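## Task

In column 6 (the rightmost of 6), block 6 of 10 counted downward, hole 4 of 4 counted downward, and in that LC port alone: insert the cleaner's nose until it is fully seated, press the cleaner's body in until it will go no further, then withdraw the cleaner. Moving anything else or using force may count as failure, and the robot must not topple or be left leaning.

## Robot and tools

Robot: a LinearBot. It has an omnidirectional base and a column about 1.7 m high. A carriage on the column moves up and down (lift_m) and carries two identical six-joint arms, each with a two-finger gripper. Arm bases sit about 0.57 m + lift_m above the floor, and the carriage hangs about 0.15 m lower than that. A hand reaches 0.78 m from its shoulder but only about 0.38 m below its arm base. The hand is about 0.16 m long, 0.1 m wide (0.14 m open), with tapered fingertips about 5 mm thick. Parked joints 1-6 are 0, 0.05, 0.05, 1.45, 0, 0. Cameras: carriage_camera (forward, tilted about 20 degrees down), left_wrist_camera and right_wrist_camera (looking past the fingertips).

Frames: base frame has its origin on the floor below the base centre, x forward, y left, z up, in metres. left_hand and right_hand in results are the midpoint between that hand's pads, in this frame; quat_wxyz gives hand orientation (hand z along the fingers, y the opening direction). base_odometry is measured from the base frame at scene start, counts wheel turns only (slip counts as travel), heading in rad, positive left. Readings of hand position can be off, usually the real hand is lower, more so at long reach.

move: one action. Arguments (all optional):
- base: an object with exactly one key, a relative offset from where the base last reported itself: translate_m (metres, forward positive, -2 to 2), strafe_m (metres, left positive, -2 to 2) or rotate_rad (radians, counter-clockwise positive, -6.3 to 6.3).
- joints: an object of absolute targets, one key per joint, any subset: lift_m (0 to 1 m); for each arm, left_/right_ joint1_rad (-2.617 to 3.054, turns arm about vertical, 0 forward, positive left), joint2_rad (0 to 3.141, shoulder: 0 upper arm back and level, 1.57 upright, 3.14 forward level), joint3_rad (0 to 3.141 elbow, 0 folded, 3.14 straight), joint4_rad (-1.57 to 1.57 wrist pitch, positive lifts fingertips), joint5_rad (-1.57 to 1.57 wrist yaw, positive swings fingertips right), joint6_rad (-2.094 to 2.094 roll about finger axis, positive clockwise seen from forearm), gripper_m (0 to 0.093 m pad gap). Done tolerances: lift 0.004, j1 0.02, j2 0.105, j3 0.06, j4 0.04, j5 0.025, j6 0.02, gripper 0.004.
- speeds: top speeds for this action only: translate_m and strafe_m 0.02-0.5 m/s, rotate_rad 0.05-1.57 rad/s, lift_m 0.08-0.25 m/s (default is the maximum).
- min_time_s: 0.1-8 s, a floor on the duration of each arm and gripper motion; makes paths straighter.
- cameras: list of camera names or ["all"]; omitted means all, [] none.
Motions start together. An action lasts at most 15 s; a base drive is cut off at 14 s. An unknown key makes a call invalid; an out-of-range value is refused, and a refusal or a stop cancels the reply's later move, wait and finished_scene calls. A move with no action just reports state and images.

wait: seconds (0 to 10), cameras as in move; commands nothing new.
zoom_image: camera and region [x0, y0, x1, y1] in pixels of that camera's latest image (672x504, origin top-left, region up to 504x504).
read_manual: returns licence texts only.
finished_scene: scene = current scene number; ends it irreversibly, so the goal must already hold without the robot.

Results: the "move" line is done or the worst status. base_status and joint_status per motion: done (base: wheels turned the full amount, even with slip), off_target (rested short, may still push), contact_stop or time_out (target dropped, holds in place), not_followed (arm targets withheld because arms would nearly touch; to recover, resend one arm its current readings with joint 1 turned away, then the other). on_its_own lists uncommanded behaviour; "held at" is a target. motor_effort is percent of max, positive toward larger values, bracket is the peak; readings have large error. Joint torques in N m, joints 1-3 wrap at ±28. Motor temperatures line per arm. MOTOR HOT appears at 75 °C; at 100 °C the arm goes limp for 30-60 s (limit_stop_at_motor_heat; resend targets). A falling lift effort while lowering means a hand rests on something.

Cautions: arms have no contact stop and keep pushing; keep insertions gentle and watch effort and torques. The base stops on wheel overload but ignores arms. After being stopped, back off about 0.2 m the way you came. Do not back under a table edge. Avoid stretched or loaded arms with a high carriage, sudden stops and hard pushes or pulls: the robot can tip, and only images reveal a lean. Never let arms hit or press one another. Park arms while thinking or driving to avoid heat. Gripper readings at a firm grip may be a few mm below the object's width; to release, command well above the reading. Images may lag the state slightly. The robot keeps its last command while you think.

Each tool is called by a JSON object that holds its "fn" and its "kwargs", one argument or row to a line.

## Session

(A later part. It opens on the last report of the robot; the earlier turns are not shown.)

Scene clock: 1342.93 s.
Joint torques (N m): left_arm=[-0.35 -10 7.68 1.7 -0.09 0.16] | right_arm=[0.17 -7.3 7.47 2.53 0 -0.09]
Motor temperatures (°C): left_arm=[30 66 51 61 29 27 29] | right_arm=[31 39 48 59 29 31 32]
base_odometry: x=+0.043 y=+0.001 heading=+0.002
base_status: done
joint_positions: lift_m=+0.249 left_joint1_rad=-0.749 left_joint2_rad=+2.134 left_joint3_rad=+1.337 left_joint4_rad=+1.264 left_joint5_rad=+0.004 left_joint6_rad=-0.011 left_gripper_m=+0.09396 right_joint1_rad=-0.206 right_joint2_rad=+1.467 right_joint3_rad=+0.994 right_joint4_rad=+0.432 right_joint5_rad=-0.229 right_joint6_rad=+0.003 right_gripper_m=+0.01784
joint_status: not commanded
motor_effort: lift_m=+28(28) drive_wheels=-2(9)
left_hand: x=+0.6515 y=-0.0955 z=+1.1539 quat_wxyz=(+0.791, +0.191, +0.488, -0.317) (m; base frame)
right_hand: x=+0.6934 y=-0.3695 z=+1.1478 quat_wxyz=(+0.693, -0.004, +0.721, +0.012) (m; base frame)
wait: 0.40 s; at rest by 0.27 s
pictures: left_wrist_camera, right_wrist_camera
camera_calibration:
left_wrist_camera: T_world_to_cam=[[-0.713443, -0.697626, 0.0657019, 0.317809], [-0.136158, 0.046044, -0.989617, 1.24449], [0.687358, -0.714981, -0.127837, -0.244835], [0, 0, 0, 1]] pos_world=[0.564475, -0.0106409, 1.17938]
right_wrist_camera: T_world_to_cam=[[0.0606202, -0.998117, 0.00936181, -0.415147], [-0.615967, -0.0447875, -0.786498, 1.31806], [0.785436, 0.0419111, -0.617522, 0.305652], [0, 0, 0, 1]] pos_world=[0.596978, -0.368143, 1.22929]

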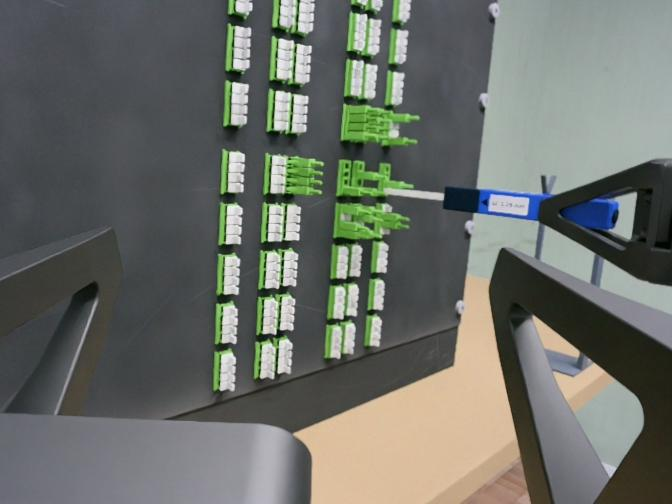

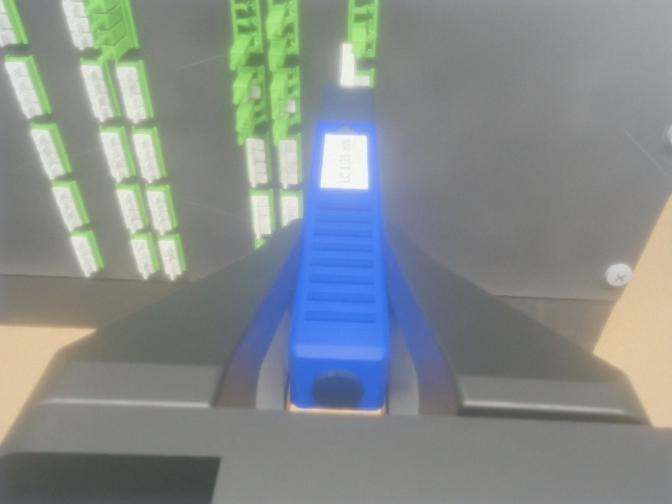

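{"fn": "move", "kwargs": {
  "joints": {"right_joint5_rad": -0.209},
  "cameras": []
}}

{"fn": "wait", "kwargs": {
  "seconds": 0.4,
  "cameras": ["right_wrist_camera", "left_wrist_camera"]
}}

{"fn": "zoom_image", "kwargs": {
  "camera": "right_wrist_camera",
  "region": [325, 4, 385, 64]
}}

{"fn": "zoom_image", "kwargs": {
  "camera": "left_wrist_camera",
  "region": [374, 160, 414, 200]
}}

Scene clock: 1492.90 s.
Joint torques (N m): left_arm=[-0.36 -10.06 7.66 1.67 -0.09 0.16] | right_arm=[0.27 -7.35 7.43 2.55 0.2 -0.06]
Motor temperatures (°C): left_arm=[30 68 51 60 29 27 29] | right_arm=[31 39 48 60 28 31 32]
move: done
base_odometry: x=+0.043 y=+0.001 heading=+0.002
base_status: not commanded
joint_positions: lift_m=+0.249 left_joint1_rad=-0.749 left_joint2_rad=+2.134 left_joint3_rad=+1.337 left_joint4_rad=+1.264 left_joint5_rad=+0.004 left_joint6_rad=-0.011 left_gripper_m=+0.09396 right_joint1_rad=-0.206 right_joint2_rad=+1.467 right_joint3_rad=+0.994 right_joint4_rad=+0.432 right_joint5_rad=-0.218 right_joint6_rad=+0.003 right_gripper_m=+0.01784
joint_status: all done
motor_effort: lift_m=+28(28) drive_wheels=+0(1)
left_hand: x=+0.6515 y=-0.0955 z=+1.1539 quat_wxyz=(+0.791, +0.191, +0.488, -0.317) (m; base frame)
right_hand: x=+0.6935 y=-0.3713 z=+1.1478 quat_wxyz=(+0.693, +0.000, +0.721, +0.009) (m; base frame)
pictures: none
No camera images: "cameras" was empty.

Scene clock: 1493.30 s.
Joint torques (N m): left_arm=[-0.36 -10.06 7.68 1.67 -0.09 0.16] | right_arm=[0.09 -7.09 7.43 2.5 0.15 -0.06]
Motor temperatures (°C): left_arm=[30 68 51 60 29 27 29] | right_arm=[31 39 48 60 28 31 32]
base_odometry: x=+0.043 y=+0.001 heading=+0.002
base_status: not commanded
joint_positions: lift_m=+0.249 left_joint1_rad=-0.749 left_joint2_rad=+2.134 left_joint3_rad=+1.337 left_joint4_rad=+1.264 left_joint5_rad=+0.004 left_joint6_rad=-0.011 left_gripper_m=+0.09396 right_joint1_rad=-0.206 right_joint2_rad=+1.467 right_joint3_rad=+0.994 right_joint4_rad=+0.432 right_joint5_rad=-0.217 right_joint6_rad=+0.003 right_gripper_m=+0.01784
joint_status: all done
motor_effort: lift_m=+28(28) drive_wheels=-1(1)
left_hand: x=+0.6515 y=-0.0955 z=+1.1539 quat_wxyz=(+0.791, +0.191, +0.488, -0.317) (m; base frame)
right_hand: x=+0.6935 y=-0.3716 z=+1.1478 quat_wxyz=(+0.693, +0.000, +0.721, +0.008) (m; base frame)
wait: 0.40 s; at rest by 0.27 s
pictures: left_wrist_camera, right_wrist_camera
camera_calibration:
left_wrist_camera: T_world_to_cam=[[-0.713443, -0.697626, 0.0657019, 0.317809], [-0.136158, 0.046044, -0.989617, 1.24449], [0.687358, -0.714981, -0.127837, -0.244835], [0, 0, 0, 1]] pos_world=[0.564475, -0.0106409, 1.17938]
right_wrist_camera: T_world_to_cam=[[0.048418, -0.998779, 0.00985005, -0.409684], [-0.616554, -0.0376445, -0.786412, 1.32099], [0.785823, 0.0320034, -0.617623, 0.301809], [0, 0, 0, 1]] pos_world=[0.59713, -0.369115, 1.22928]

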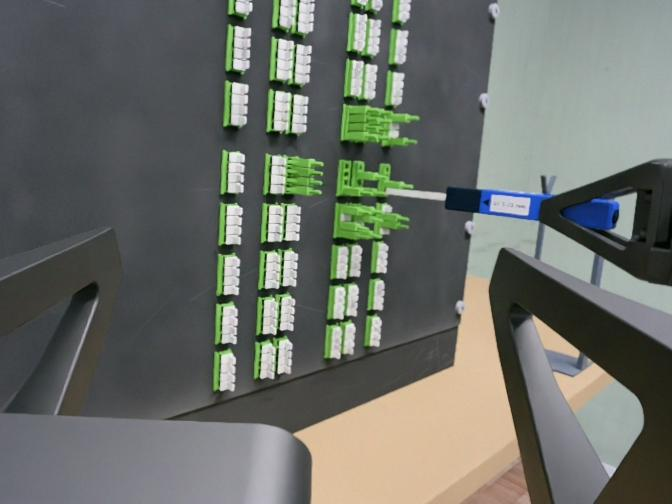

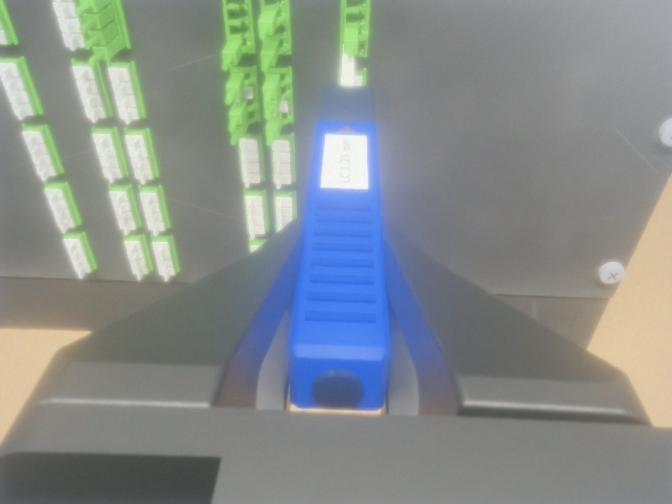

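Scaled by 8.400 from the camera's 672x504 image, which has a finer 960x720 frame.

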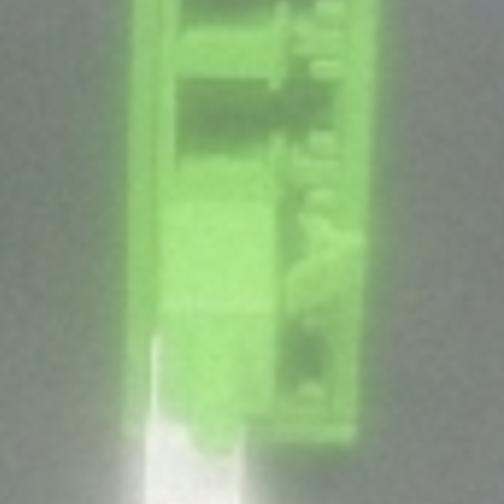

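Scaled by 12.600 from the camera's 672x504 image, which has a finer 960x720 frame.

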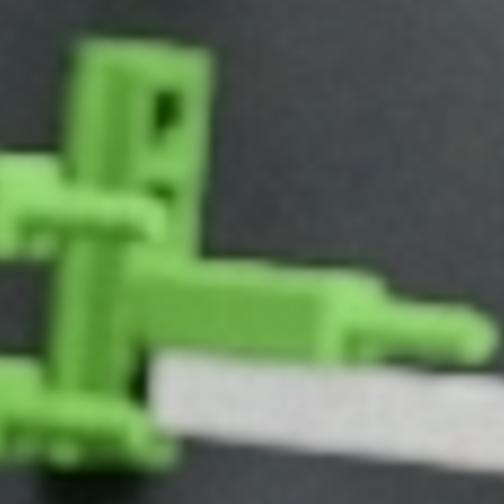

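{"fn": "move", "kwargs": {
  "joints": {"right_joint5_rad": -0.2055},
  "cameras": []
}}

{"fn": "wait", "kwargs": {
  "seconds": 0.4,
  "cameras": ["right_wrist_camera", "left_wrist_camera"]
}}

{"fn": "zoom_image", "kwargs": {
  "camera": "right_wrist_camera",
  "region": [325, 4, 385, 64]
}}

{"fn": "zoom_image", "kwargs": {
  "camera": "left_wrist_camera",
  "region": [374, 160, 414, 200]
}}

Scene clock: 1511.47 s.
Joint torques (N m): left_arm=[-0.36 -10.06 7.66 1.67 -0.09 0.16] | right_arm=[0.09 -7.25 7.39 2.57 0.19 -0.01]
Motor temperatures (°C): left_arm=[30 68 51 60 29 27 29] | right_arm=[31 39 48 60 28 31 32]
move: done
base_odometry: x=+0.043 y=+0.001 heading=+0.002
base_status: not commanded
joint_positions: lift_m=+0.249 left_joint1_rad=-0.749 left_joint2_rad=+2.134 left_joint3_rad=+1.337 left_joint4_rad=+1.264 left_joint5_rad=+0.004 left_joint6_rad=-0.011 left_gripper_m=+0.09396 right_joint1_rad=-0.206 right_joint2_rad=+1.467 right_joint3_rad=+0.994 right_joint4_rad=+0.432 right_joint5_rad=-0.214 right_joint6_rad=+0.003 right_gripper_m=+0.01784
joint_status: all done
motor_effort: lift_m=+28(28) drive_wheels=+1(2)
left_hand: x=+0.6515 y=-0.0955 z=+1.1539 quat_wxyz=(+0.791, +0.191, +0.488, -0.317) (m; base frame)
right_hand: x=+0.6935 y=-0.3720 z=+1.1478 quat_wxyz=(+0.693, +0.001, +0.721, +0.007) (m; base frame)
pictures: none
No camera images: "cameras" was empty.

Scene clock: 1511.87 s.
Joint torques (N m): left_arm=[-0.35 -10.07 7.66 1.67 -0.09 0.16] | right_arm=[0.18 -7.27 7.41 2.57 0.18 -0.04]
Motor temperatures (°C): left_arm=[30 68 51 60 29 27 29] | right_arm=[31 39 48 60 28 31 32]
base_odometry: x=+0.043 y=+0.001 heading=+0.002
base_status: not commanded
joint_positions: lift_m=+0.249 left_joint1_rad=-0.749 left_joint2_rad=+2.134 left_joint3_rad=+1.337 left_joint4_rad=+1.264 left_joint5_rad=+0.004 left_joint6_rad=-0.011 left_gripper_m=+0.09396 right_joint1_rad=-0.206 right_joint2_rad=+1.467 right_joint3_rad=+0.994 right_joint4_rad=+0.432 right_joint5_rad=-0.213 right_joint6_rad=+0.003 right_gripper_m=+0.01784
joint_status: all done
motor_effort: lift_m=+28(28) drive_wheels=-2(2)
left_hand: x=+0.6515 y=-0.0955 z=+1.1539 quat_wxyz=(+0.791, +0.191, +0.488, -0.317) (m; base frame)
right_hand: x=+0.6935 y=-0.3722 z=+1.1478 quat_wxyz=(+0.693, +0.001, +0.721, +0.007) (m; base frame)
wait: 0.40 s; at rest by 0.27 s
pictures: left_wrist_camera, right_wrist_camera
camera_calibration:
left_wrist_camera: T_world_to_cam=[[-0.713443, -0.697626, 0.0657019, 0.317809], [-0.136158, 0.046044, -0.989617, 1.24449], [0.687358, -0.714981, -0.127837, -0.244835], [0, 0, 0, 1]] pos_world=[0.564475, -0.0106409, 1.17938]
right_wrist_camera: T_world_to_cam=[[0.0449982, -0.998938, 0.00991476, -0.407974], [-0.616729, -0.0355862, -0.78637, 1.32181], [0.785888, 0.0292706, -0.617676, 0.30082], [0, 0, 0, 1]] pos_world=[0.597144, -0.369307, 1.22928]

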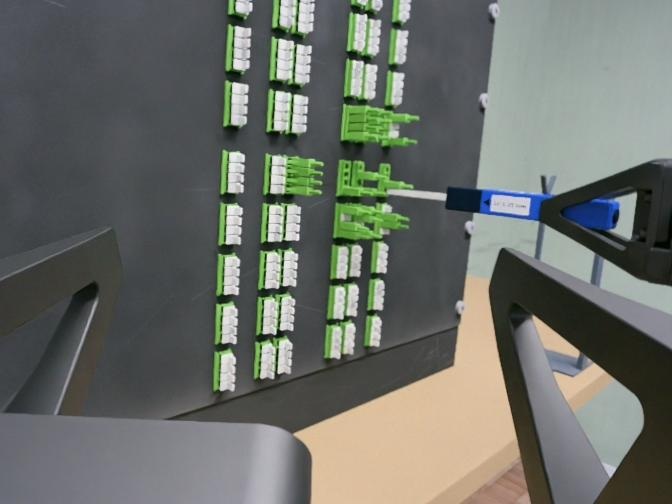

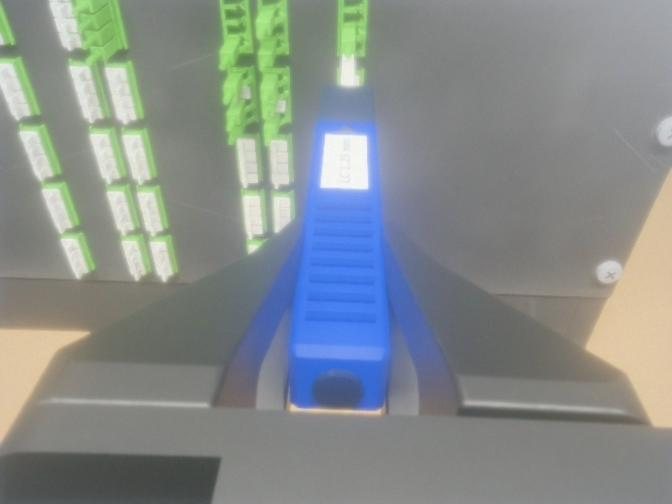

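Scaled by 8.400 from the camera's 672x504 image, which has a finer 960x720 frame.

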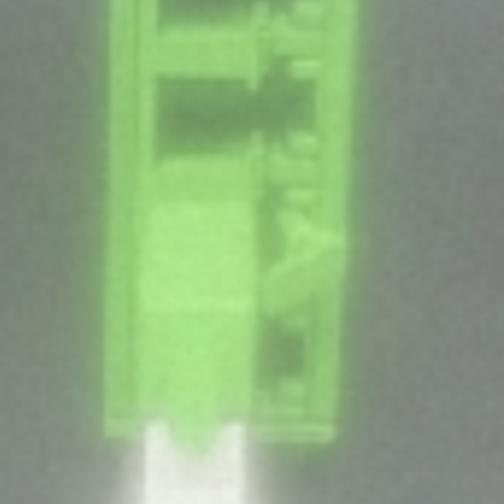

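Scaled by 12.600 from the camera's 672x504 image, which has a finer 960x720 frame.

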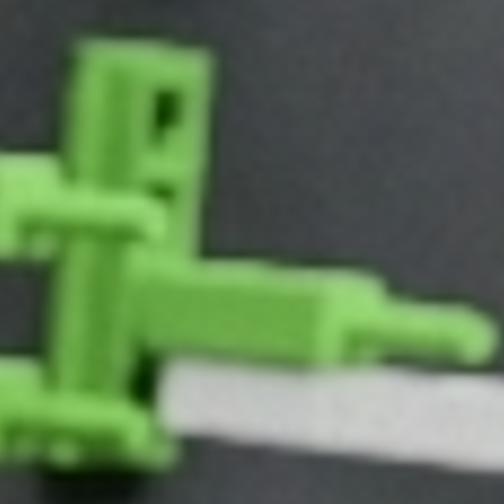

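{"fn": "move", "kwargs": {
  "base": {"translate_m": 0.001},
  "speeds": {"translate_m": 0.02},
  "cameras": []
}}

{"fn": "wait", "kwargs": {
  "seconds": 0.4,
  "cameras": ["right_wrist_camera", "left_wrist_camera"]
}}

{"fn": "zoom_image", "kwargs": {
  "camera": "right_wrist_camera",
  "region": [325, 4, 385, 64]
}}

{"fn": "zoom_image", "kwargs": {
  "camera": "left_wrist_camera",
  "region": [374, 160, 414, 200]
}}

Scene clock: 1521.40 s.
Joint torques (N m): left_arm=[-0.34 -10.07 7.68 1.69 -0.09 0.16] | right_arm=[0.38 -7.13 7.39 2.51 0.16 -0.08]
Motor temperatures (°C): left_arm=[30 68 51 60 29 27 29] | right_arm=[31 39 48 60 28 31 32]
move: done
base_odometry: x=+0.044 y=+0.001 heading=+0.002
base_status: done
joint_positions: lift_m=+0.249 left_joint1_rad=-0.749 left_joint2_rad=+2.134 left_joint3_rad=+1.337 left_joint4_rad=+1.264 left_joint5_rad=+0.004 left_joint6_rad=-0.011 left_gripper_m=+0.09396 right_joint1_rad=-0.206 right_joint2_rad=+1.467 right_joint3_rad=+0.994 right_joint4_rad=+0.431 right_joint5_rad=-0.213 right_joint6_rad=+0.003 right_gripper_m=+0.01784
joint_status: not commanded
motor_effort: lift_m=+28(28) drive_wheels=-1(5)
left_hand: x=+0.6515 y=-0.0955 z=+1.1539 quat_wxyz=(+0.791, +0.191, +0.488, -0.317) (m; base frame)
right_hand: x=+0.6935 y=-0.3722 z=+1.1477 quat_wxyz=(+0.693, +0.002, +0.721, +0.007) (m; base frame)
pictures: none
No camera images: "cameras" was empty.

Scene clock: 1521.80 s.
Joint torques (N m): left_arm=[-0.35 -10.02 7.84 1.68 -0.09 0.16] | right_arm=[0.13 -7.05 7.36 2.54 0.18 -0.09]
Motor temperatures (°C): left_arm=[30 68 51 60 29 27 29] | right_arm=[31 39 48 60 28 31 32]
base_odometry: x=+0.044 y=+0.001 heading=+0.002
base_status: done
joint_positions: lift_m=+0.249 left_joint1_rad=-0.749 left_joint2_rad=+2.134 left_joint3_rad=+1.337 left_joint4_rad=+1.264 left_joint5_rad=+0.004 left_joint6_rad=-0.011 left_gripper_m=+0.09396 right_joint1_rad=-0.206 right_joint2_rad=+1.467 right_joint3_rad=+0.994 right_joint4_rad=+0.431 right_joint5_rad=-0.213 right_joint6_rad=+0.003 right_gripper_m=+0.01784
joint_status: not commanded
motor_effort: lift_m=+28(28) drive_wheels=+0(5)
left_hand: x=+0.6515 y=-0.0955 z=+1.1539 quat_wxyz=(+0.791, +0.191, +0.488, -0.317) (m; base frame)
right_hand: x=+0.6935 y=-0.3722 z=+1.1477 quat_wxyz=(+0.693, +0.002, +0.721, +0.007) (m; base frame)
wait: 0.40 s; at rest by 0.27 s
pictures: left_wrist_camera, right_wrist_camera
camera_calibration:
left_wrist_camera: T_world_to_cam=[[-0.713443, -0.697626, 0.0657019, 0.317809], [-0.136158, 0.046044, -0.989617, 1.24449], [0.687358, -0.714981, -0.127837, -0.244835], [0, 0, 0, 1]] pos_world=[0.564475, -0.0106409, 1.17938]
right_wrist_camera: T_world_to_cam=[[0.0445813, -0.998957, 0.00985265, -0.407654], [-0.61702, -0.0352901, -0.786156, 1.32175], [0.785683, 0.0289686, -0.61795, 0.301105], [0, 0, 0, 1]] pos_world=[0.597146, -0.369307, 1.22918]

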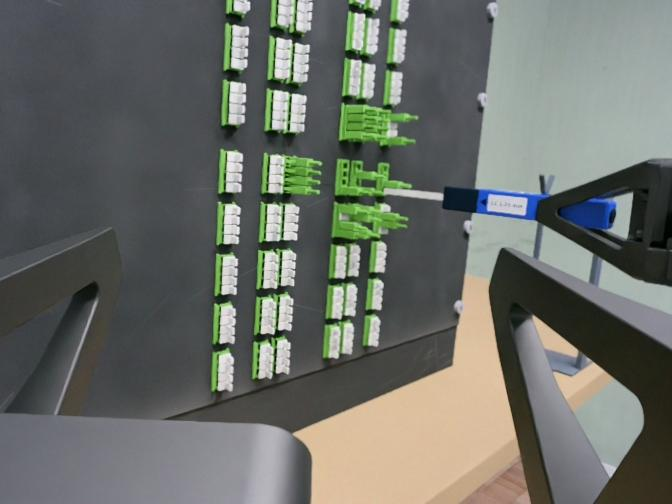

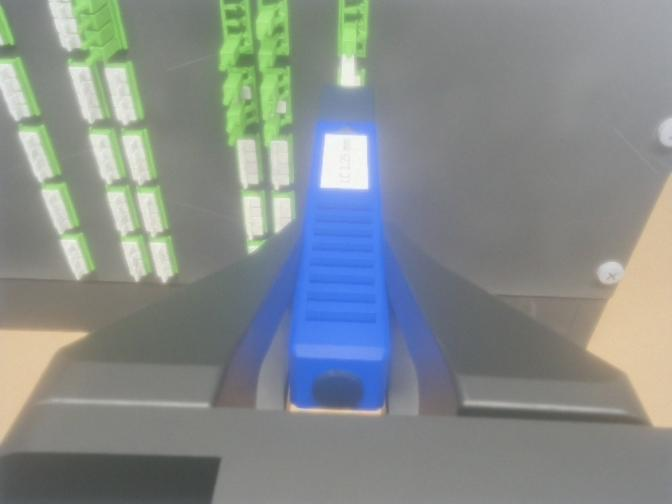

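Scaled by 8.400 from the camera's 672x504 image, which has a finer 960x720 frame.

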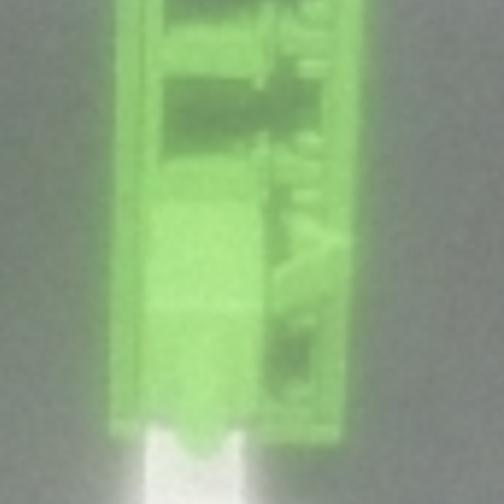

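Scaled by 12.600 from the camera's 672x504 image, which has a finer 960x720 frame.

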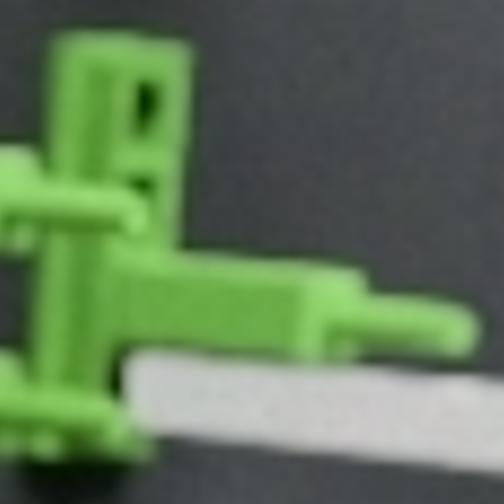

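{"fn": "move", "kwargs": {
  "joints": {"right_joint5_rad": -0.2045},
  "cameras": []
}}

{"fn": "wait", "kwargs": {
  "seconds": 0.4,
  "cameras": ["right_wrist_camera", "left_wrist_camera"]
}}

{"fn": "zoom_image", "kwargs": {
  "camera": "right_wrist_camera",
  "region": [325, 4, 385, 64]
}}

{"fn": "zoom_image", "kwargs": {
  "camera": "left_wrist_camera",
  "region": [374, 160, 414, 200]
}}

Scene clock: 1551.73 s.
Joint torques (N m): left_arm=[-0.35 -10.06 7.66 1.67 -0.09 0.16] | right_arm=[0.24 -7.09 7.53 2.53 0.17 -0.05]
Motor temperatures (°C): left_arm=[30 68 51 60 29 27 29] | right_arm=[31 39 48 60 28 31 32]
move: done
base_odometry: x=+0.044 y=+0.001 heading=+0.002
base_status: not commanded
joint_positions: lift_m=+0.249 left_joint1_rad=-0.749 left_joint2_rad=+2.134 left_joint3_rad=+1.337 left_joint4_rad=+1.264 left_joint5_rad=+0.004 left_joint6_rad=-0.011 left_gripper_m=+0.09396 right_joint1_rad=-0.206 right_joint2_rad=+1.467 right_joint3_rad=+0.994 right_joint4_rad=+0.431 right_joint5_rad=-0.213 right_joint6_rad=+0.003 right_gripper_m=+0.01784
joint_status: all done
motor_effort: lift_m=+28(28) drive_wheels=+0(2)
left_hand: x=+0.6515 y=-0.0955 z=+1.1539 quat_wxyz=(+0.791, +0.191, +0.488, -0.317) (m; base frame)
right_hand: x=+0.6935 y=-0.3723 z=+1.1477 quat_wxyz=(+0.693, +0.002, +0.721, +0.007) (m; base frame)
pictures: none
No camera images: "cameras" was empty.

Scene clock: 1552.13 s.
Joint torques (N m): left_arm=[-0.36 -10.07 7.66 1.67 -0.09 0.16] | right_arm=[0.23 -7.31 7.34 2.53 0.17 -0.1]
Motor temperatures (°C): left_arm=[30 68 51 60 29 27 29] | right_arm=[31 39 48 60 28 31 32]
base_odometry: x=+0.044 y=+0.001 heading=+0.002
base_status: not commanded
joint_positions: lift_m=+0.249 left_joint1_rad=-0.749 left_joint2_rad=+2.134 left_joint3_rad=+1.337 left_joint4_rad=+1.264 left_joint5_rad=+0.004 left_joint6_rad=-0.011 left_gripper_m=+0.09396 right_joint1_rad=-0.206 right_joint2_rad=+1.467 right_joint3_rad=+0.994 right_joint4_rad=+0.431 right_joint5_rad=-0.213 right_joint6_rad=+0.003 right_gripper_m=+0.01784
joint_status: all done
motor_effort: lift_m=+28(28) drive_wheels=-3(2)
left_hand: x=+0.6515 y=-0.0955 z=+1.1539 quat_wxyz=(+0.791, +0.191, +0.488, -0.317) (m; base frame)
right_hand: x=+0.6935 y=-0.3723 z=+1.1477 quat_wxyz=(+0.693, +0.002, +0.721, +0.007) (m; base frame)
wait: 0.40 s; at rest by 0.27 s
pictures: left_wrist_camera, right_wrist_camera
camera_calibration:
left_wrist_camera: T_world_to_cam=[[-0.713443, -0.697626, 0.0657019, 0.317809], [-0.136158, 0.046044, -0.989617, 1.24449], [0.687358, -0.714981, -0.127837, -0.244835], [0, 0, 0, 1]] pos_world=[0.564475, -0.0106409, 1.17938]
right_wrist_camera: T_world_to_cam=[[0.0442237, -0.998973, 0.00988499, -0.407585], [-0.617097, -0.035097, -0.786104, 1.3218], [0.785643, 0.0286644, -0.618016, 0.301099], [0, 0, 0, 1]] pos_world=[0.597148, -0.369406, 1.22918]

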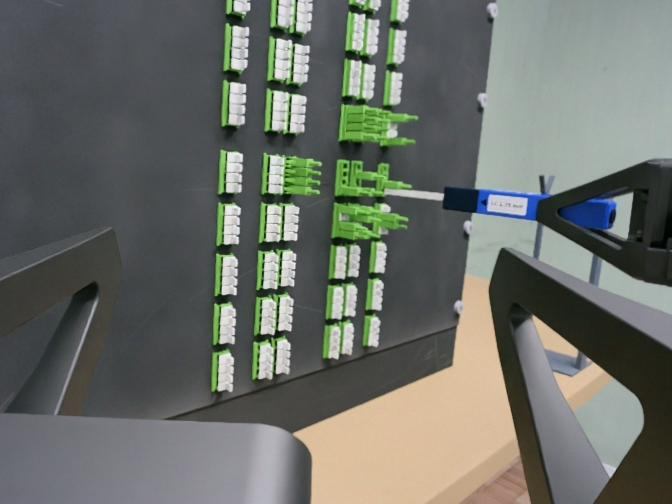

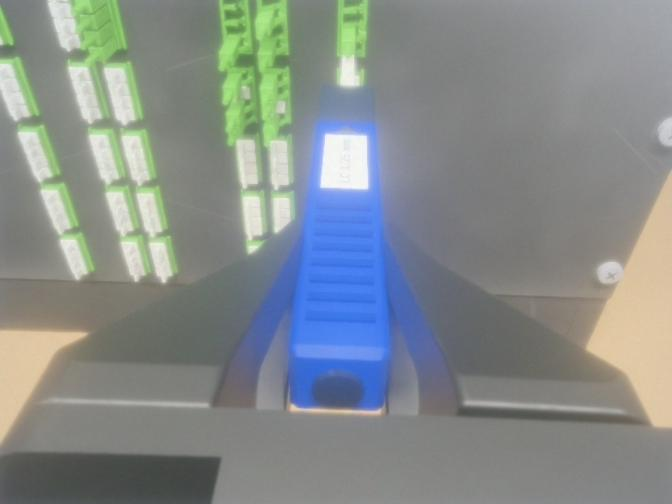

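Scaled by 8.400 from the camera's 672x504 image, which has a finer 960x720 frame.

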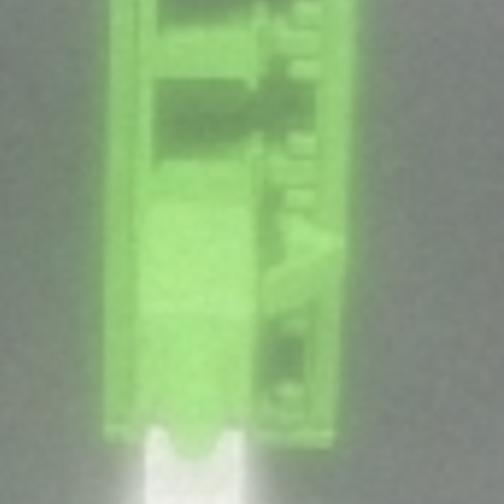

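Scaled by 12.600 from the camera's 672x504 image, which has a finer 960x720 frame.

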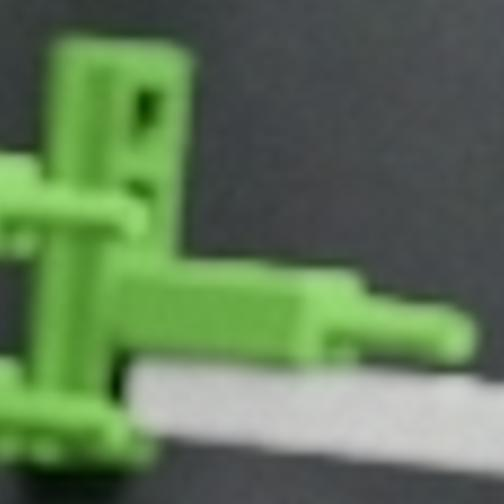

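{"fn": "move", "kwargs": {
  "base": {"translate_m": 0.001},
  "speeds": {"translate_m": 0.02},
  "cameras": []
}}

{"fn": "wait", "kwargs": {
  "seconds": 0.5,
  "cameras": ["right_wrist_camera", "left_wrist_camera"]
}}

{"fn": "zoom_image", "kwargs": {
  "camera": "right_wrist_camera",
  "region": [325, 4, 385, 64]
}}

{"fn": "zoom_image", "kwargs": {
  "camera": "left_wrist_camera",
  "region": [374, 160, 414, 200]
}}

Scene clock: 1564.87 s.
Joint torques (N m): left_arm=[-0.36 -10.03 7.66 1.68 -0.09 0.16] | right_arm=[0.46 -7.1 7.31 2.54 0.14 -0.05]
Motor temperatures (°C): left_arm=[30 68 51 60 29 27 29] | right_arm=[31 39 48 60 28 31 32]
move: done
base_odometry: x=+0.045 y=+0.001 heading=+0.002
base_status: done
joint_positions: lift_m=+0.249 left_joint1_rad=-0.748 left_joint2_rad=+2.134 left_joint3_rad=+1.337 left_joint4_rad=+1.264 left_joint5_rad=+0.004 left_joint6_rad=-0.011 left_gripper_m=+0.09396 right_joint1_rad=-0.206 right_joint2_rad=+1.467 right_joint3_rad=+0.994 right_joint4_rad=+0.431 right_joint5_rad=-0.212 right_joint6_rad=+0.003 right_gripper_m=+0.01784
joint_status: not commanded
motor_effort: lift_m=+28(28) drive_wheels=+1(6)
left_hand: x=+0.6517 y=-0.0952 z=+1.1539 quat_wxyz=(+0.791, +0.190, +0.488, -0.316) (m; base frame)
right_hand: x=+0.6935 y=-0.3724 z=+1.1475 quat_wxyz=(+0.693, +0.002, +0.721, +0.006) (m; base frame)
pictures: none
No camera images: "cameras" was empty.

Scene clock: 1565.37 s.
Joint torques (N m): left_arm=[-0.38 -9.96 7.66 1.65 -0.09 0.16] | right_arm=[0.2 -7.23 7.35 2.55 0.17 -0.07]
Motor temperatures (°C): left_arm=[30 68 51 60 29 27 29] | right_arm=[31 39 48 60 28 31 32]
base_odometry: x=+0.045 y=+0.001 heading=+0.002
base_status: done
joint_positions: lift_m=+0.249 left_joint1_rad=-0.748 left_joint2_rad=+2.134 left_joint3_rad=+1.337 left_joint4_rad=+1.264 left_joint5_rad=+0.004 left_joint6_rad=-0.011 left_gripper_m=+0.09396 right_joint1_rad=-0.206 right_joint2_rad=+1.467 right_joint3_rad=+0.994 right_joint4_rad=+0.431 right_joint5_rad=-0.212 right_joint6_rad=+0.003 right_gripper_m=+0.01784
joint_status: not commanded
motor_effort: lift_m=+28(28) drive_wheels=+0(6)
left_hand: x=+0.6517 y=-0.0952 z=+1.1539 quat_wxyz=(+0.791, +0.190, +0.488, -0.316) (m; base frame)
right_hand: x=+0.6935 y=-0.3724 z=+1.1475 quat_wxyz=(+0.693, +0.002, +0.721, +0.006) (m; base frame)
wait: 0.50 s; at rest by 0.27 s
pictures: left_wrist_camera, right_wrist_camera
camera_calibration:
left_wrist_camera: T_world_to_cam=[[-0.712918, -0.698146, 0.0658823, 0.317436], [-0.136323, 0.0458213, -0.989604, 1.24457], [0.687869, -0.714488, -0.12784, -0.245111], [0, 0, 0, 1]] pos_world=[0.564574, -0.0105399, 1.17938]
right_wrist_camera: T_world_to_cam=[[0.0438845, -0.998989, 0.00974802, -0.407219], [-0.617618, -0.0347981, -0.785708, 1.32166], [0.785253, 0.0284599, -0.618521, 0.301814], [0, 0, 0, 1]] pos_world=[0.597151, -0.369405, 1.22909]

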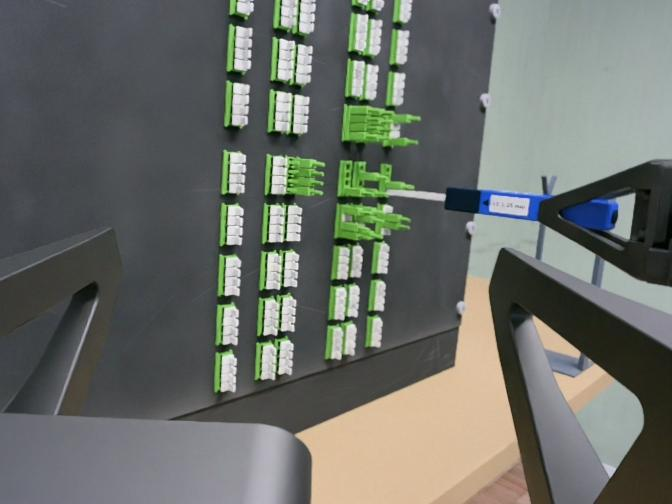

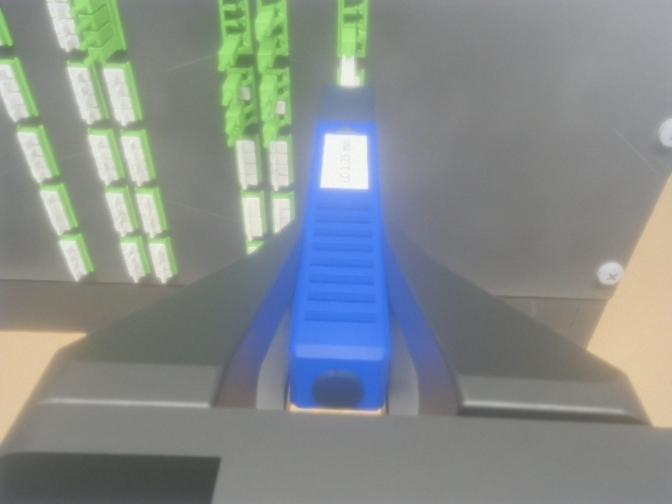

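Scaled by 8.400 from the camera's 672x504 image, which has a finer 960x720 frame.

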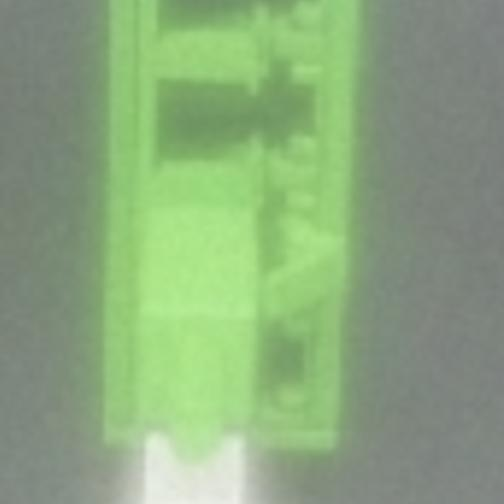

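Scaled by 12.600 from the camera's 672x504 image, which has a finer 960x720 frame.

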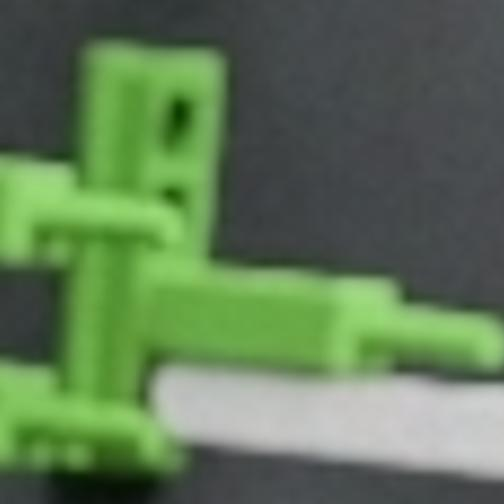

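{"fn": "move", "kwargs": {
  "base": {"translate_m": 0.001},
  "speeds": {"translate_m": 0.02},
  "cameras": []
}}

{"fn": "wait", "kwargs": {
  "seconds": 0.5,
  "cameras": ["right_wrist_camera", "left_wrist_camera"]
}}

{"fn": "zoom_image", "kwargs": {
  "camera": "right_wrist_camera",
  "region": [325, 4, 385, 64]
}}

{"fn": "zoom_image", "kwargs": {
  "camera": "left_wrist_camera",
  "region": [374, 160, 414, 200]
}}

Scene clock: 1581.23 s.
Joint torques (N m): left_arm=[-0.25 -10.14 7.76 1.68 -0.09 0.16] | right_arm=[0.01 -7.17 7.38 2.56 0.1 -0.06]
Motor temperatures (°C): left_arm=[30 68 51 60 29 27 29] | right_arm=[31 39 48 60 28 31 32]
move: done
base_odometry: x=+0.046 y=+0.001 heading=+0.002
base_status: done
joint_positions: lift_m=+0.249 left_joint1_rad=-0.748 left_joint2_rad=+2.134 left_joint3_rad=+1.337 left_joint4_rad=+1.264 left_joint5_rad=+0.004 left_joint6_rad=-0.011 left_gripper_m=+0.09396 right_joint1_rad=-0.206 right_joint2_rad=+1.467 right_joint3_rad=+0.994 right_joint4_rad=+0.431 right_joint5_rad=-0.212 right_joint6_rad=+0.003 right_gripper_m=+0.01784
joint_status: not commanded
motor_effort: lift_m=+28(28) drive_wheels=+3(5)
left_hand: x=+0.6517 y=-0.0952 z=+1.1539 quat_wxyz=(+0.791, +0.190, +0.488, -0.316) (m; base frame)
right_hand: x=+0.6935 y=-0.3725 z=+1.1475 quat_wxyz=(+0.693, +0.002, +0.721, +0.006) (m; base frame)
pictures: none
No camera images: "cameras" was empty.

Scene clock: 1581.73 s.
Joint torques (N m): left_arm=[-0.36 -10.1 7.66 1.67 -0.09 0.16] | right_arm=[0.25 -7.08 7.32 2.56 0.19 -0.03]
Motor temperatures (°C): left_arm=[30 68 51 60 29 27 29] | right_arm=[31 39 48 60 28 31 32]
base_odometry: x=+0.046 y=+0.001 heading=+0.002
base_status: done
joint_positions: lift_m=+0.249 left_joint1_rad=-0.749 left_joint2_rad=+2.134 left_joint3_rad=+1.337 left_joint4_rad=+1.264 left_joint5_rad=+0.004 left_joint6_rad=-0.011 left_gripper_m=+0.09396 right_joint1_rad=-0.206 right_joint2_rad=+1.467 right_joint3_rad=+0.994 right_joint4_rad=+0.431 right_joint5_rad=-0.212 right_joint6_rad=+0.003 right_gripper_m=+0.01784
joint_status: not commanded
motor_effort: lift_m=+28(28) drive_wheels=+1(5)
left_hand: x=+0.6516 y=-0.0954 z=+1.1539 quat_wxyz=(+0.791, +0.191, +0.488, -0.316) (m; base frame)
right_hand: x=+0.6935 y=-0.3725 z=+1.1475 quat_wxyz=(+0.693, +0.002, +0.721, +0.006) (m; base frame)
wait: 0.50 s; at rest by 0.27 s
pictures: left_wrist_camera, right_wrist_camera
camera_calibration:
left_wrist_camera: T_world_to_cam=[[-0.713122, -0.69794, 0.0658529, 0.317447], [-0.136288, 0.0458803, -0.989606, 1.24454], [0.687665, -0.714685, -0.127839, -0.245002], [0, 0, 0, 1]] pos_world=[0.564474, -0.0106403, 1.17938]
right_wrist_camera: T_world_to_cam=[[0.0431049, -0.999023, 0.00973825, -0.406852], [-0.617653, -0.0343087, -0.785702, 1.32185], [0.785269, 0.0278527, -0.618528, 0.30159], [0, 0, 0, 1]] pos_world=[0.597154, -0.369503, 1.22909]

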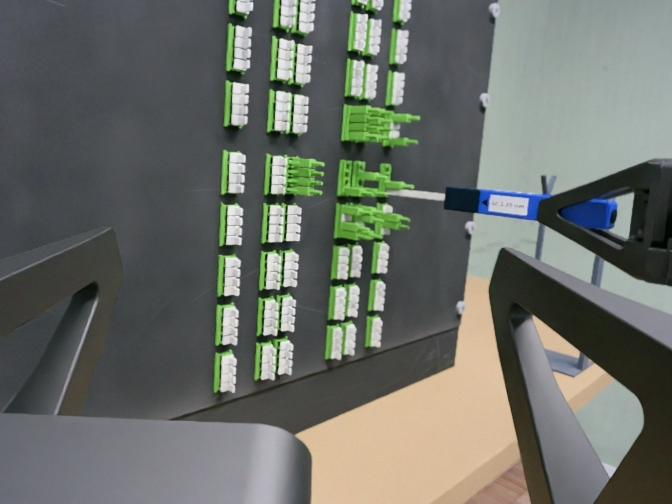

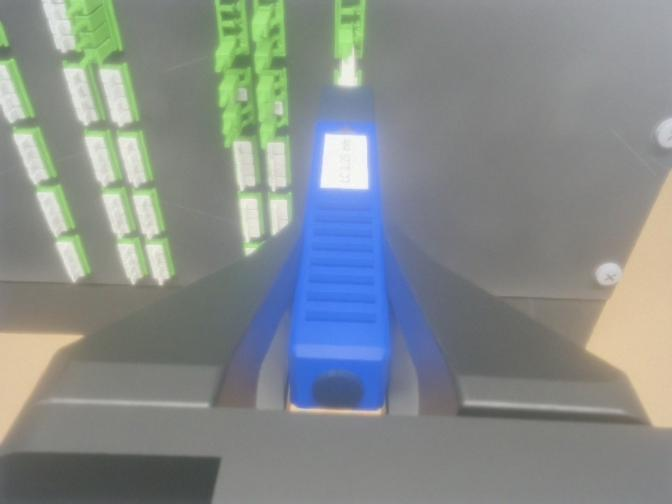

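Scaled by 8.400 from the camera's 672x504 image, which has a finer 960x720 frame.

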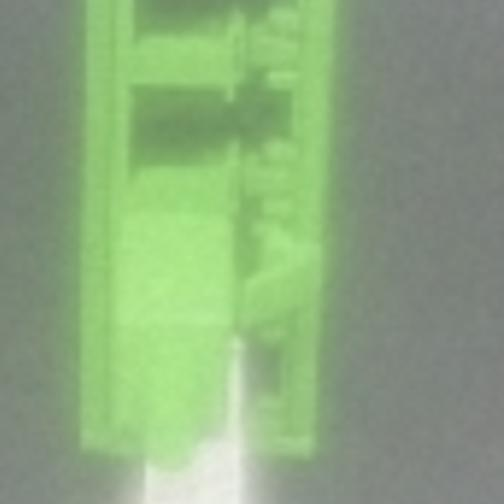

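Scaled by 12.600 from the camera's 672x504 image, which has a finer 960x720 frame.

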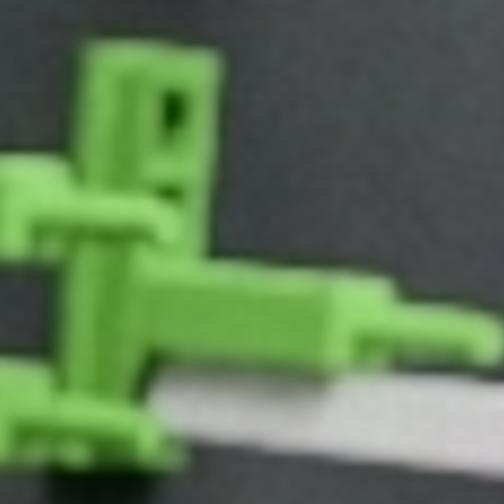

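{"fn": "move", "kwargs": {
  "joints": {"right_joint5_rad": -0.2235},
  "cameras": []
}}

{"fn": "wait", "kwargs": {
  "seconds": 0.5,
  "cameras": ["right_wrist_camera"]
}}

{"fn": "zoom_image", "kwargs": {
  "camera": "right_wrist_camera",
  "region": [325, 4, 385, 64]
}}

Scene clock: 1592.37 s.
Joint torques (N m): left_arm=[-0.35 -10.07 7.66 1.67 -0.09 0.16] | right_arm=[0.12 -7.16 7.42 2.52 -0.01 -0.05]
Motor temperatures (°C): left_arm=[30 68 51 60 29 27 29] | right_arm=[31 39 48 60 28 31 32]
move: done
base_odometry: x=+0.046 y=+0.001 heading=+0.002
base_status: not commanded
joint_positions: lift_m=+0.249 left_joint1_rad=-0.749 left_joint2_rad=+2.134 left_joint3_rad=+1.337 left_joint4_rad=+1.264 left_joint5_rad=+0.004 left_joint6_rad=-0.011 left_gripper_m=+0.09396 right_joint1_rad=-0.206 right_joint2_rad=+1.467 right_joint3_rad=+0.994 right_joint4_rad=+0.431 right_joint5_rad=-0.213 right_joint6_rad=+0.003 right_gripper_m=+0.01784
joint_status: all done
motor_effort: lift_m=+28(28) drive_wheels=+0(3)
left_hand: x=+0.6516 y=-0.0954 z=+1.1539 quat_wxyz=(+0.791, +0.191, +0.488, -0.316) (m; base frame)
right_hand: x=+0.6935 y=-0.3722 z=+1.1475 quat_wxyz=(+0.693, +0.002, +0.721, +0.007) (m; base frame)
pictures: none
No camera images: "cameras" was empty.

Scene clock: 1592.87 s.
Joint torques (N m): left_arm=[-0.35 -10.06 7.66 1.67 -0.09 0.16] | right_arm=[0.18 -7.13 7.42 2.5 -0.08 -0.06]
Motor temperatures (°C): left_arm=[30 68 51 60 29 27 29] | right_arm=[31 39 48 60 28 31 32]
base_odometry: x=+0.046 y=+0.001 heading=+0.002
base_status: not commanded
joint_positions: lift_m=+0.249 left_joint1_rad=-0.749 left_joint2_rad=+2.134 left_joint3_rad=+1.337 left_joint4_rad=+1.264 left_joint5_rad=+0.004 left_joint6_rad=-0.011 left_gripper_m=+0.09396 right_joint1_rad=-0.206 right_joint2_rad=+1.467 right_joint3_rad=+0.994 right_joint4_rad=+0.431 right_joint5_rad=-0.213 right_joint6_rad=+0.003 right_gripper_m=+0.01784
joint_status: all done
motor_effort: lift_m=+28(28) drive_wheels=+1(3)
left_hand: x=+0.6516 y=-0.0954 z=+1.1539 quat_wxyz=(+0.791, +0.191, +0.488, -0.316) (m; base frame)
right_hand: x=+0.6935 y=-0.3722 z=+1.1475 quat_wxyz=(+0.693, +0.002, +0.721, +0.007) (m; base frame)
wait: 0.50 s; at rest by 0.27 s
pictures: right_wrist_camera
camera_calibration:
right_wrist_camera: T_world_to_cam=[[0.0446012, -0.998958, 0.00968025, -0.407553], [-0.617586, -0.0351877, -0.785716, 1.3215], [0.785238, 0.0290655, -0.618512, 0.302039], [0, 0, 0, 1]] pos_world=[0.597147, -0.369407, 1.22909]

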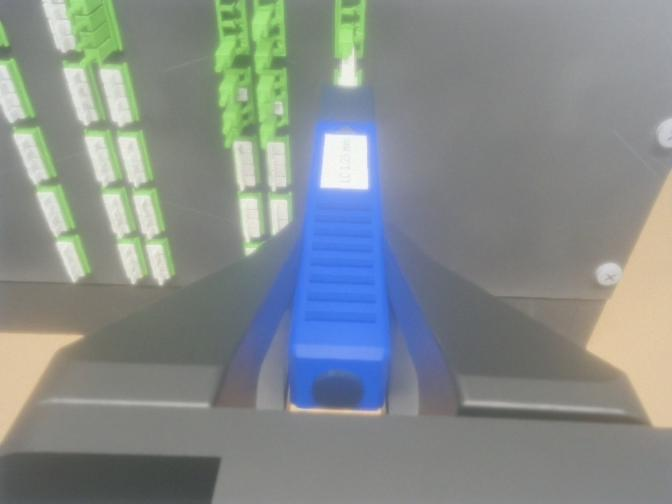

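Scaled by 8.400 from the camera's 672x504 image, which has a finer 960x720 frame.

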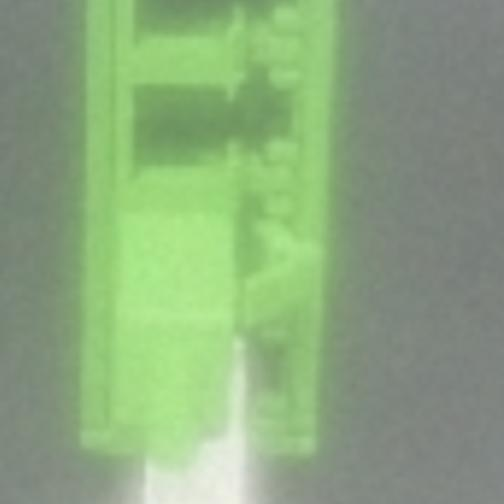

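{"fn": "move", "kwargs": {
  "joints": {"right_joint5_rad": -0.24},
  "cameras": []
}}

{"fn": "wait", "kwargs": {
  "seconds": 0.5,
  "cameras": ["right_wrist_camera"]
}}

{"fn": "zoom_image", "kwargs": {
  "camera": "right_wrist_camera",
  "region": [325, 4, 385, 64]
}}

Scene clock: 1622.10 s.
Joint torques (N m): left_arm=[-0.35 -10.07 7.66 1.67 -0.09 0.16] | right_arm=[0.28 -7.13 7.3 2.52 -0.1 -0.1]
Motor temperatures (°C): left_arm=[30 69 51 60 29 27 29] | right_arm=[31 39 48 60 28 31 32]
move: done
base_odometry: x=+0.046 y=+0.001 heading=+0.002
base_status: not commanded
joint_positions: lift_m=+0.249 left_joint1_rad=-0.749 left_joint2_rad=+2.134 left_joint3_rad=+1.337 left_joint4_rad=+1.264 left_joint5_rad=+0.004 left_joint6_rad=-0.011 left_gripper_m=+0.09396 right_joint1_rad=-0.206 right_joint2_rad=+1.467 right_joint3_rad=+0.994 right_joint4_rad=+0.431 right_joint5_rad=-0.224 right_joint6_rad=+0.003 right_gripper_m=+0.01784
joint_status: all done
motor_effort: lift_m=+28(28) drive_wheels=+2(2)
left_hand: x=+0.6516 y=-0.0954 z=+1.1539 quat_wxyz=(+0.791, +0.191, +0.488, -0.316) (m; base frame)
right_hand: x=+0.6935 y=-0.3704 z=+1.1475 quat_wxyz=(+0.692, -0.002, +0.721, +0.011) (m; base frame)
pictures: none
No camera images: "cameras" was empty.

Scene clock: 1622.60 s.
Joint torques (N m): left_arm=[-0.36 -10.07 7.68 1.67 -0.09 0.16] | right_arm=[0.32 -7.31 7.13 2.55 -0.12 -0.05]
Motor temperatures (°C): left_arm=[30 69 51 60 29 27 29] | right_arm=[31 39 48 60 28 31 32]
base_odometry: x=+0.046 y=+0.001 heading=+0.002
base_status: not commanded
joint_positions: lift_m=+0.249 left_joint1_rad=-0.749 left_joint2_rad=+2.134 left_joint3_rad=+1.337 left_joint4_rad=+1.264 left_joint5_rad=+0.004 left_joint6_rad=-0.011 left_gripper_m=+0.09396 right_joint1_rad=-0.206 right_joint2_rad=+1.467 right_joint3_rad=+0.994 right_joint4_rad=+0.431 right_joint5_rad=-0.224 right_joint6_rad=+0.003 right_gripper_m=+0.01784
joint_status: all done
motor_effort: lift_m=+28(28) drive_wheels=+1(2)
left_hand: x=+0.6516 y=-0.0954 z=+1.1539 quat_wxyz=(+0.791, +0.191, +0.488, -0.316) (m; base frame)
right_hand: x=+0.6935 y=-0.3704 z=+1.1475 quat_wxyz=(+0.692, -0.002, +0.721, +0.011) (m; base frame)
wait: 0.50 s; at rest by 0.27 s
pictures: right_wrist_camera
camera_calibration:
right_wrist_camera: T_world_to_cam=[[0.0553101, -0.998427, 0.00923449, -0.412427], [-0.617131, -0.041455, -0.785768, 1.31899], [0.784914, 0.037762, -0.618453, 0.305379], [0, 0, 0, 1]] pos_world=[0.597103, -0.368631, 1.22909]

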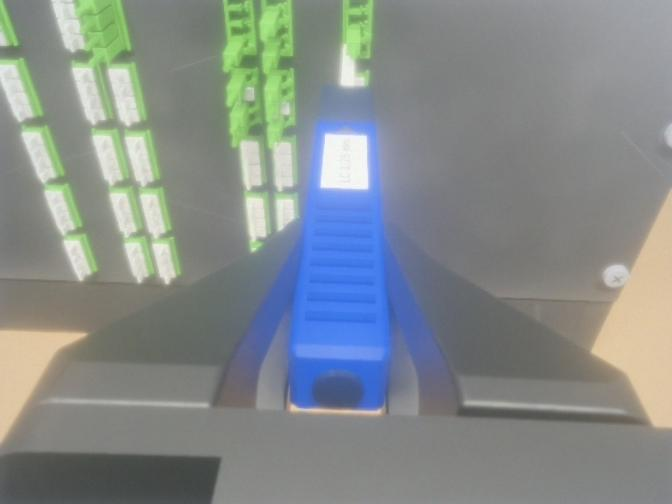

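Scaled by 8.400 from the camera's 672x504 image, which has a finer 960x720 frame.

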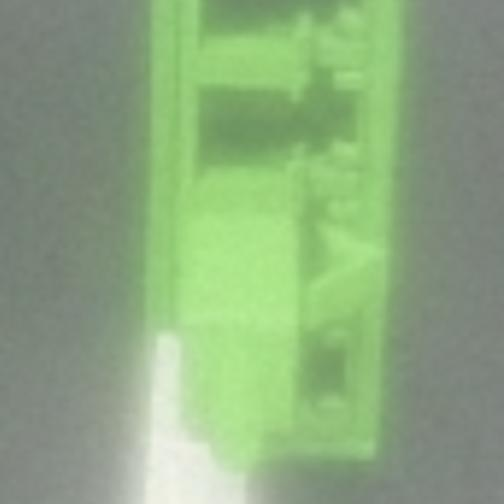

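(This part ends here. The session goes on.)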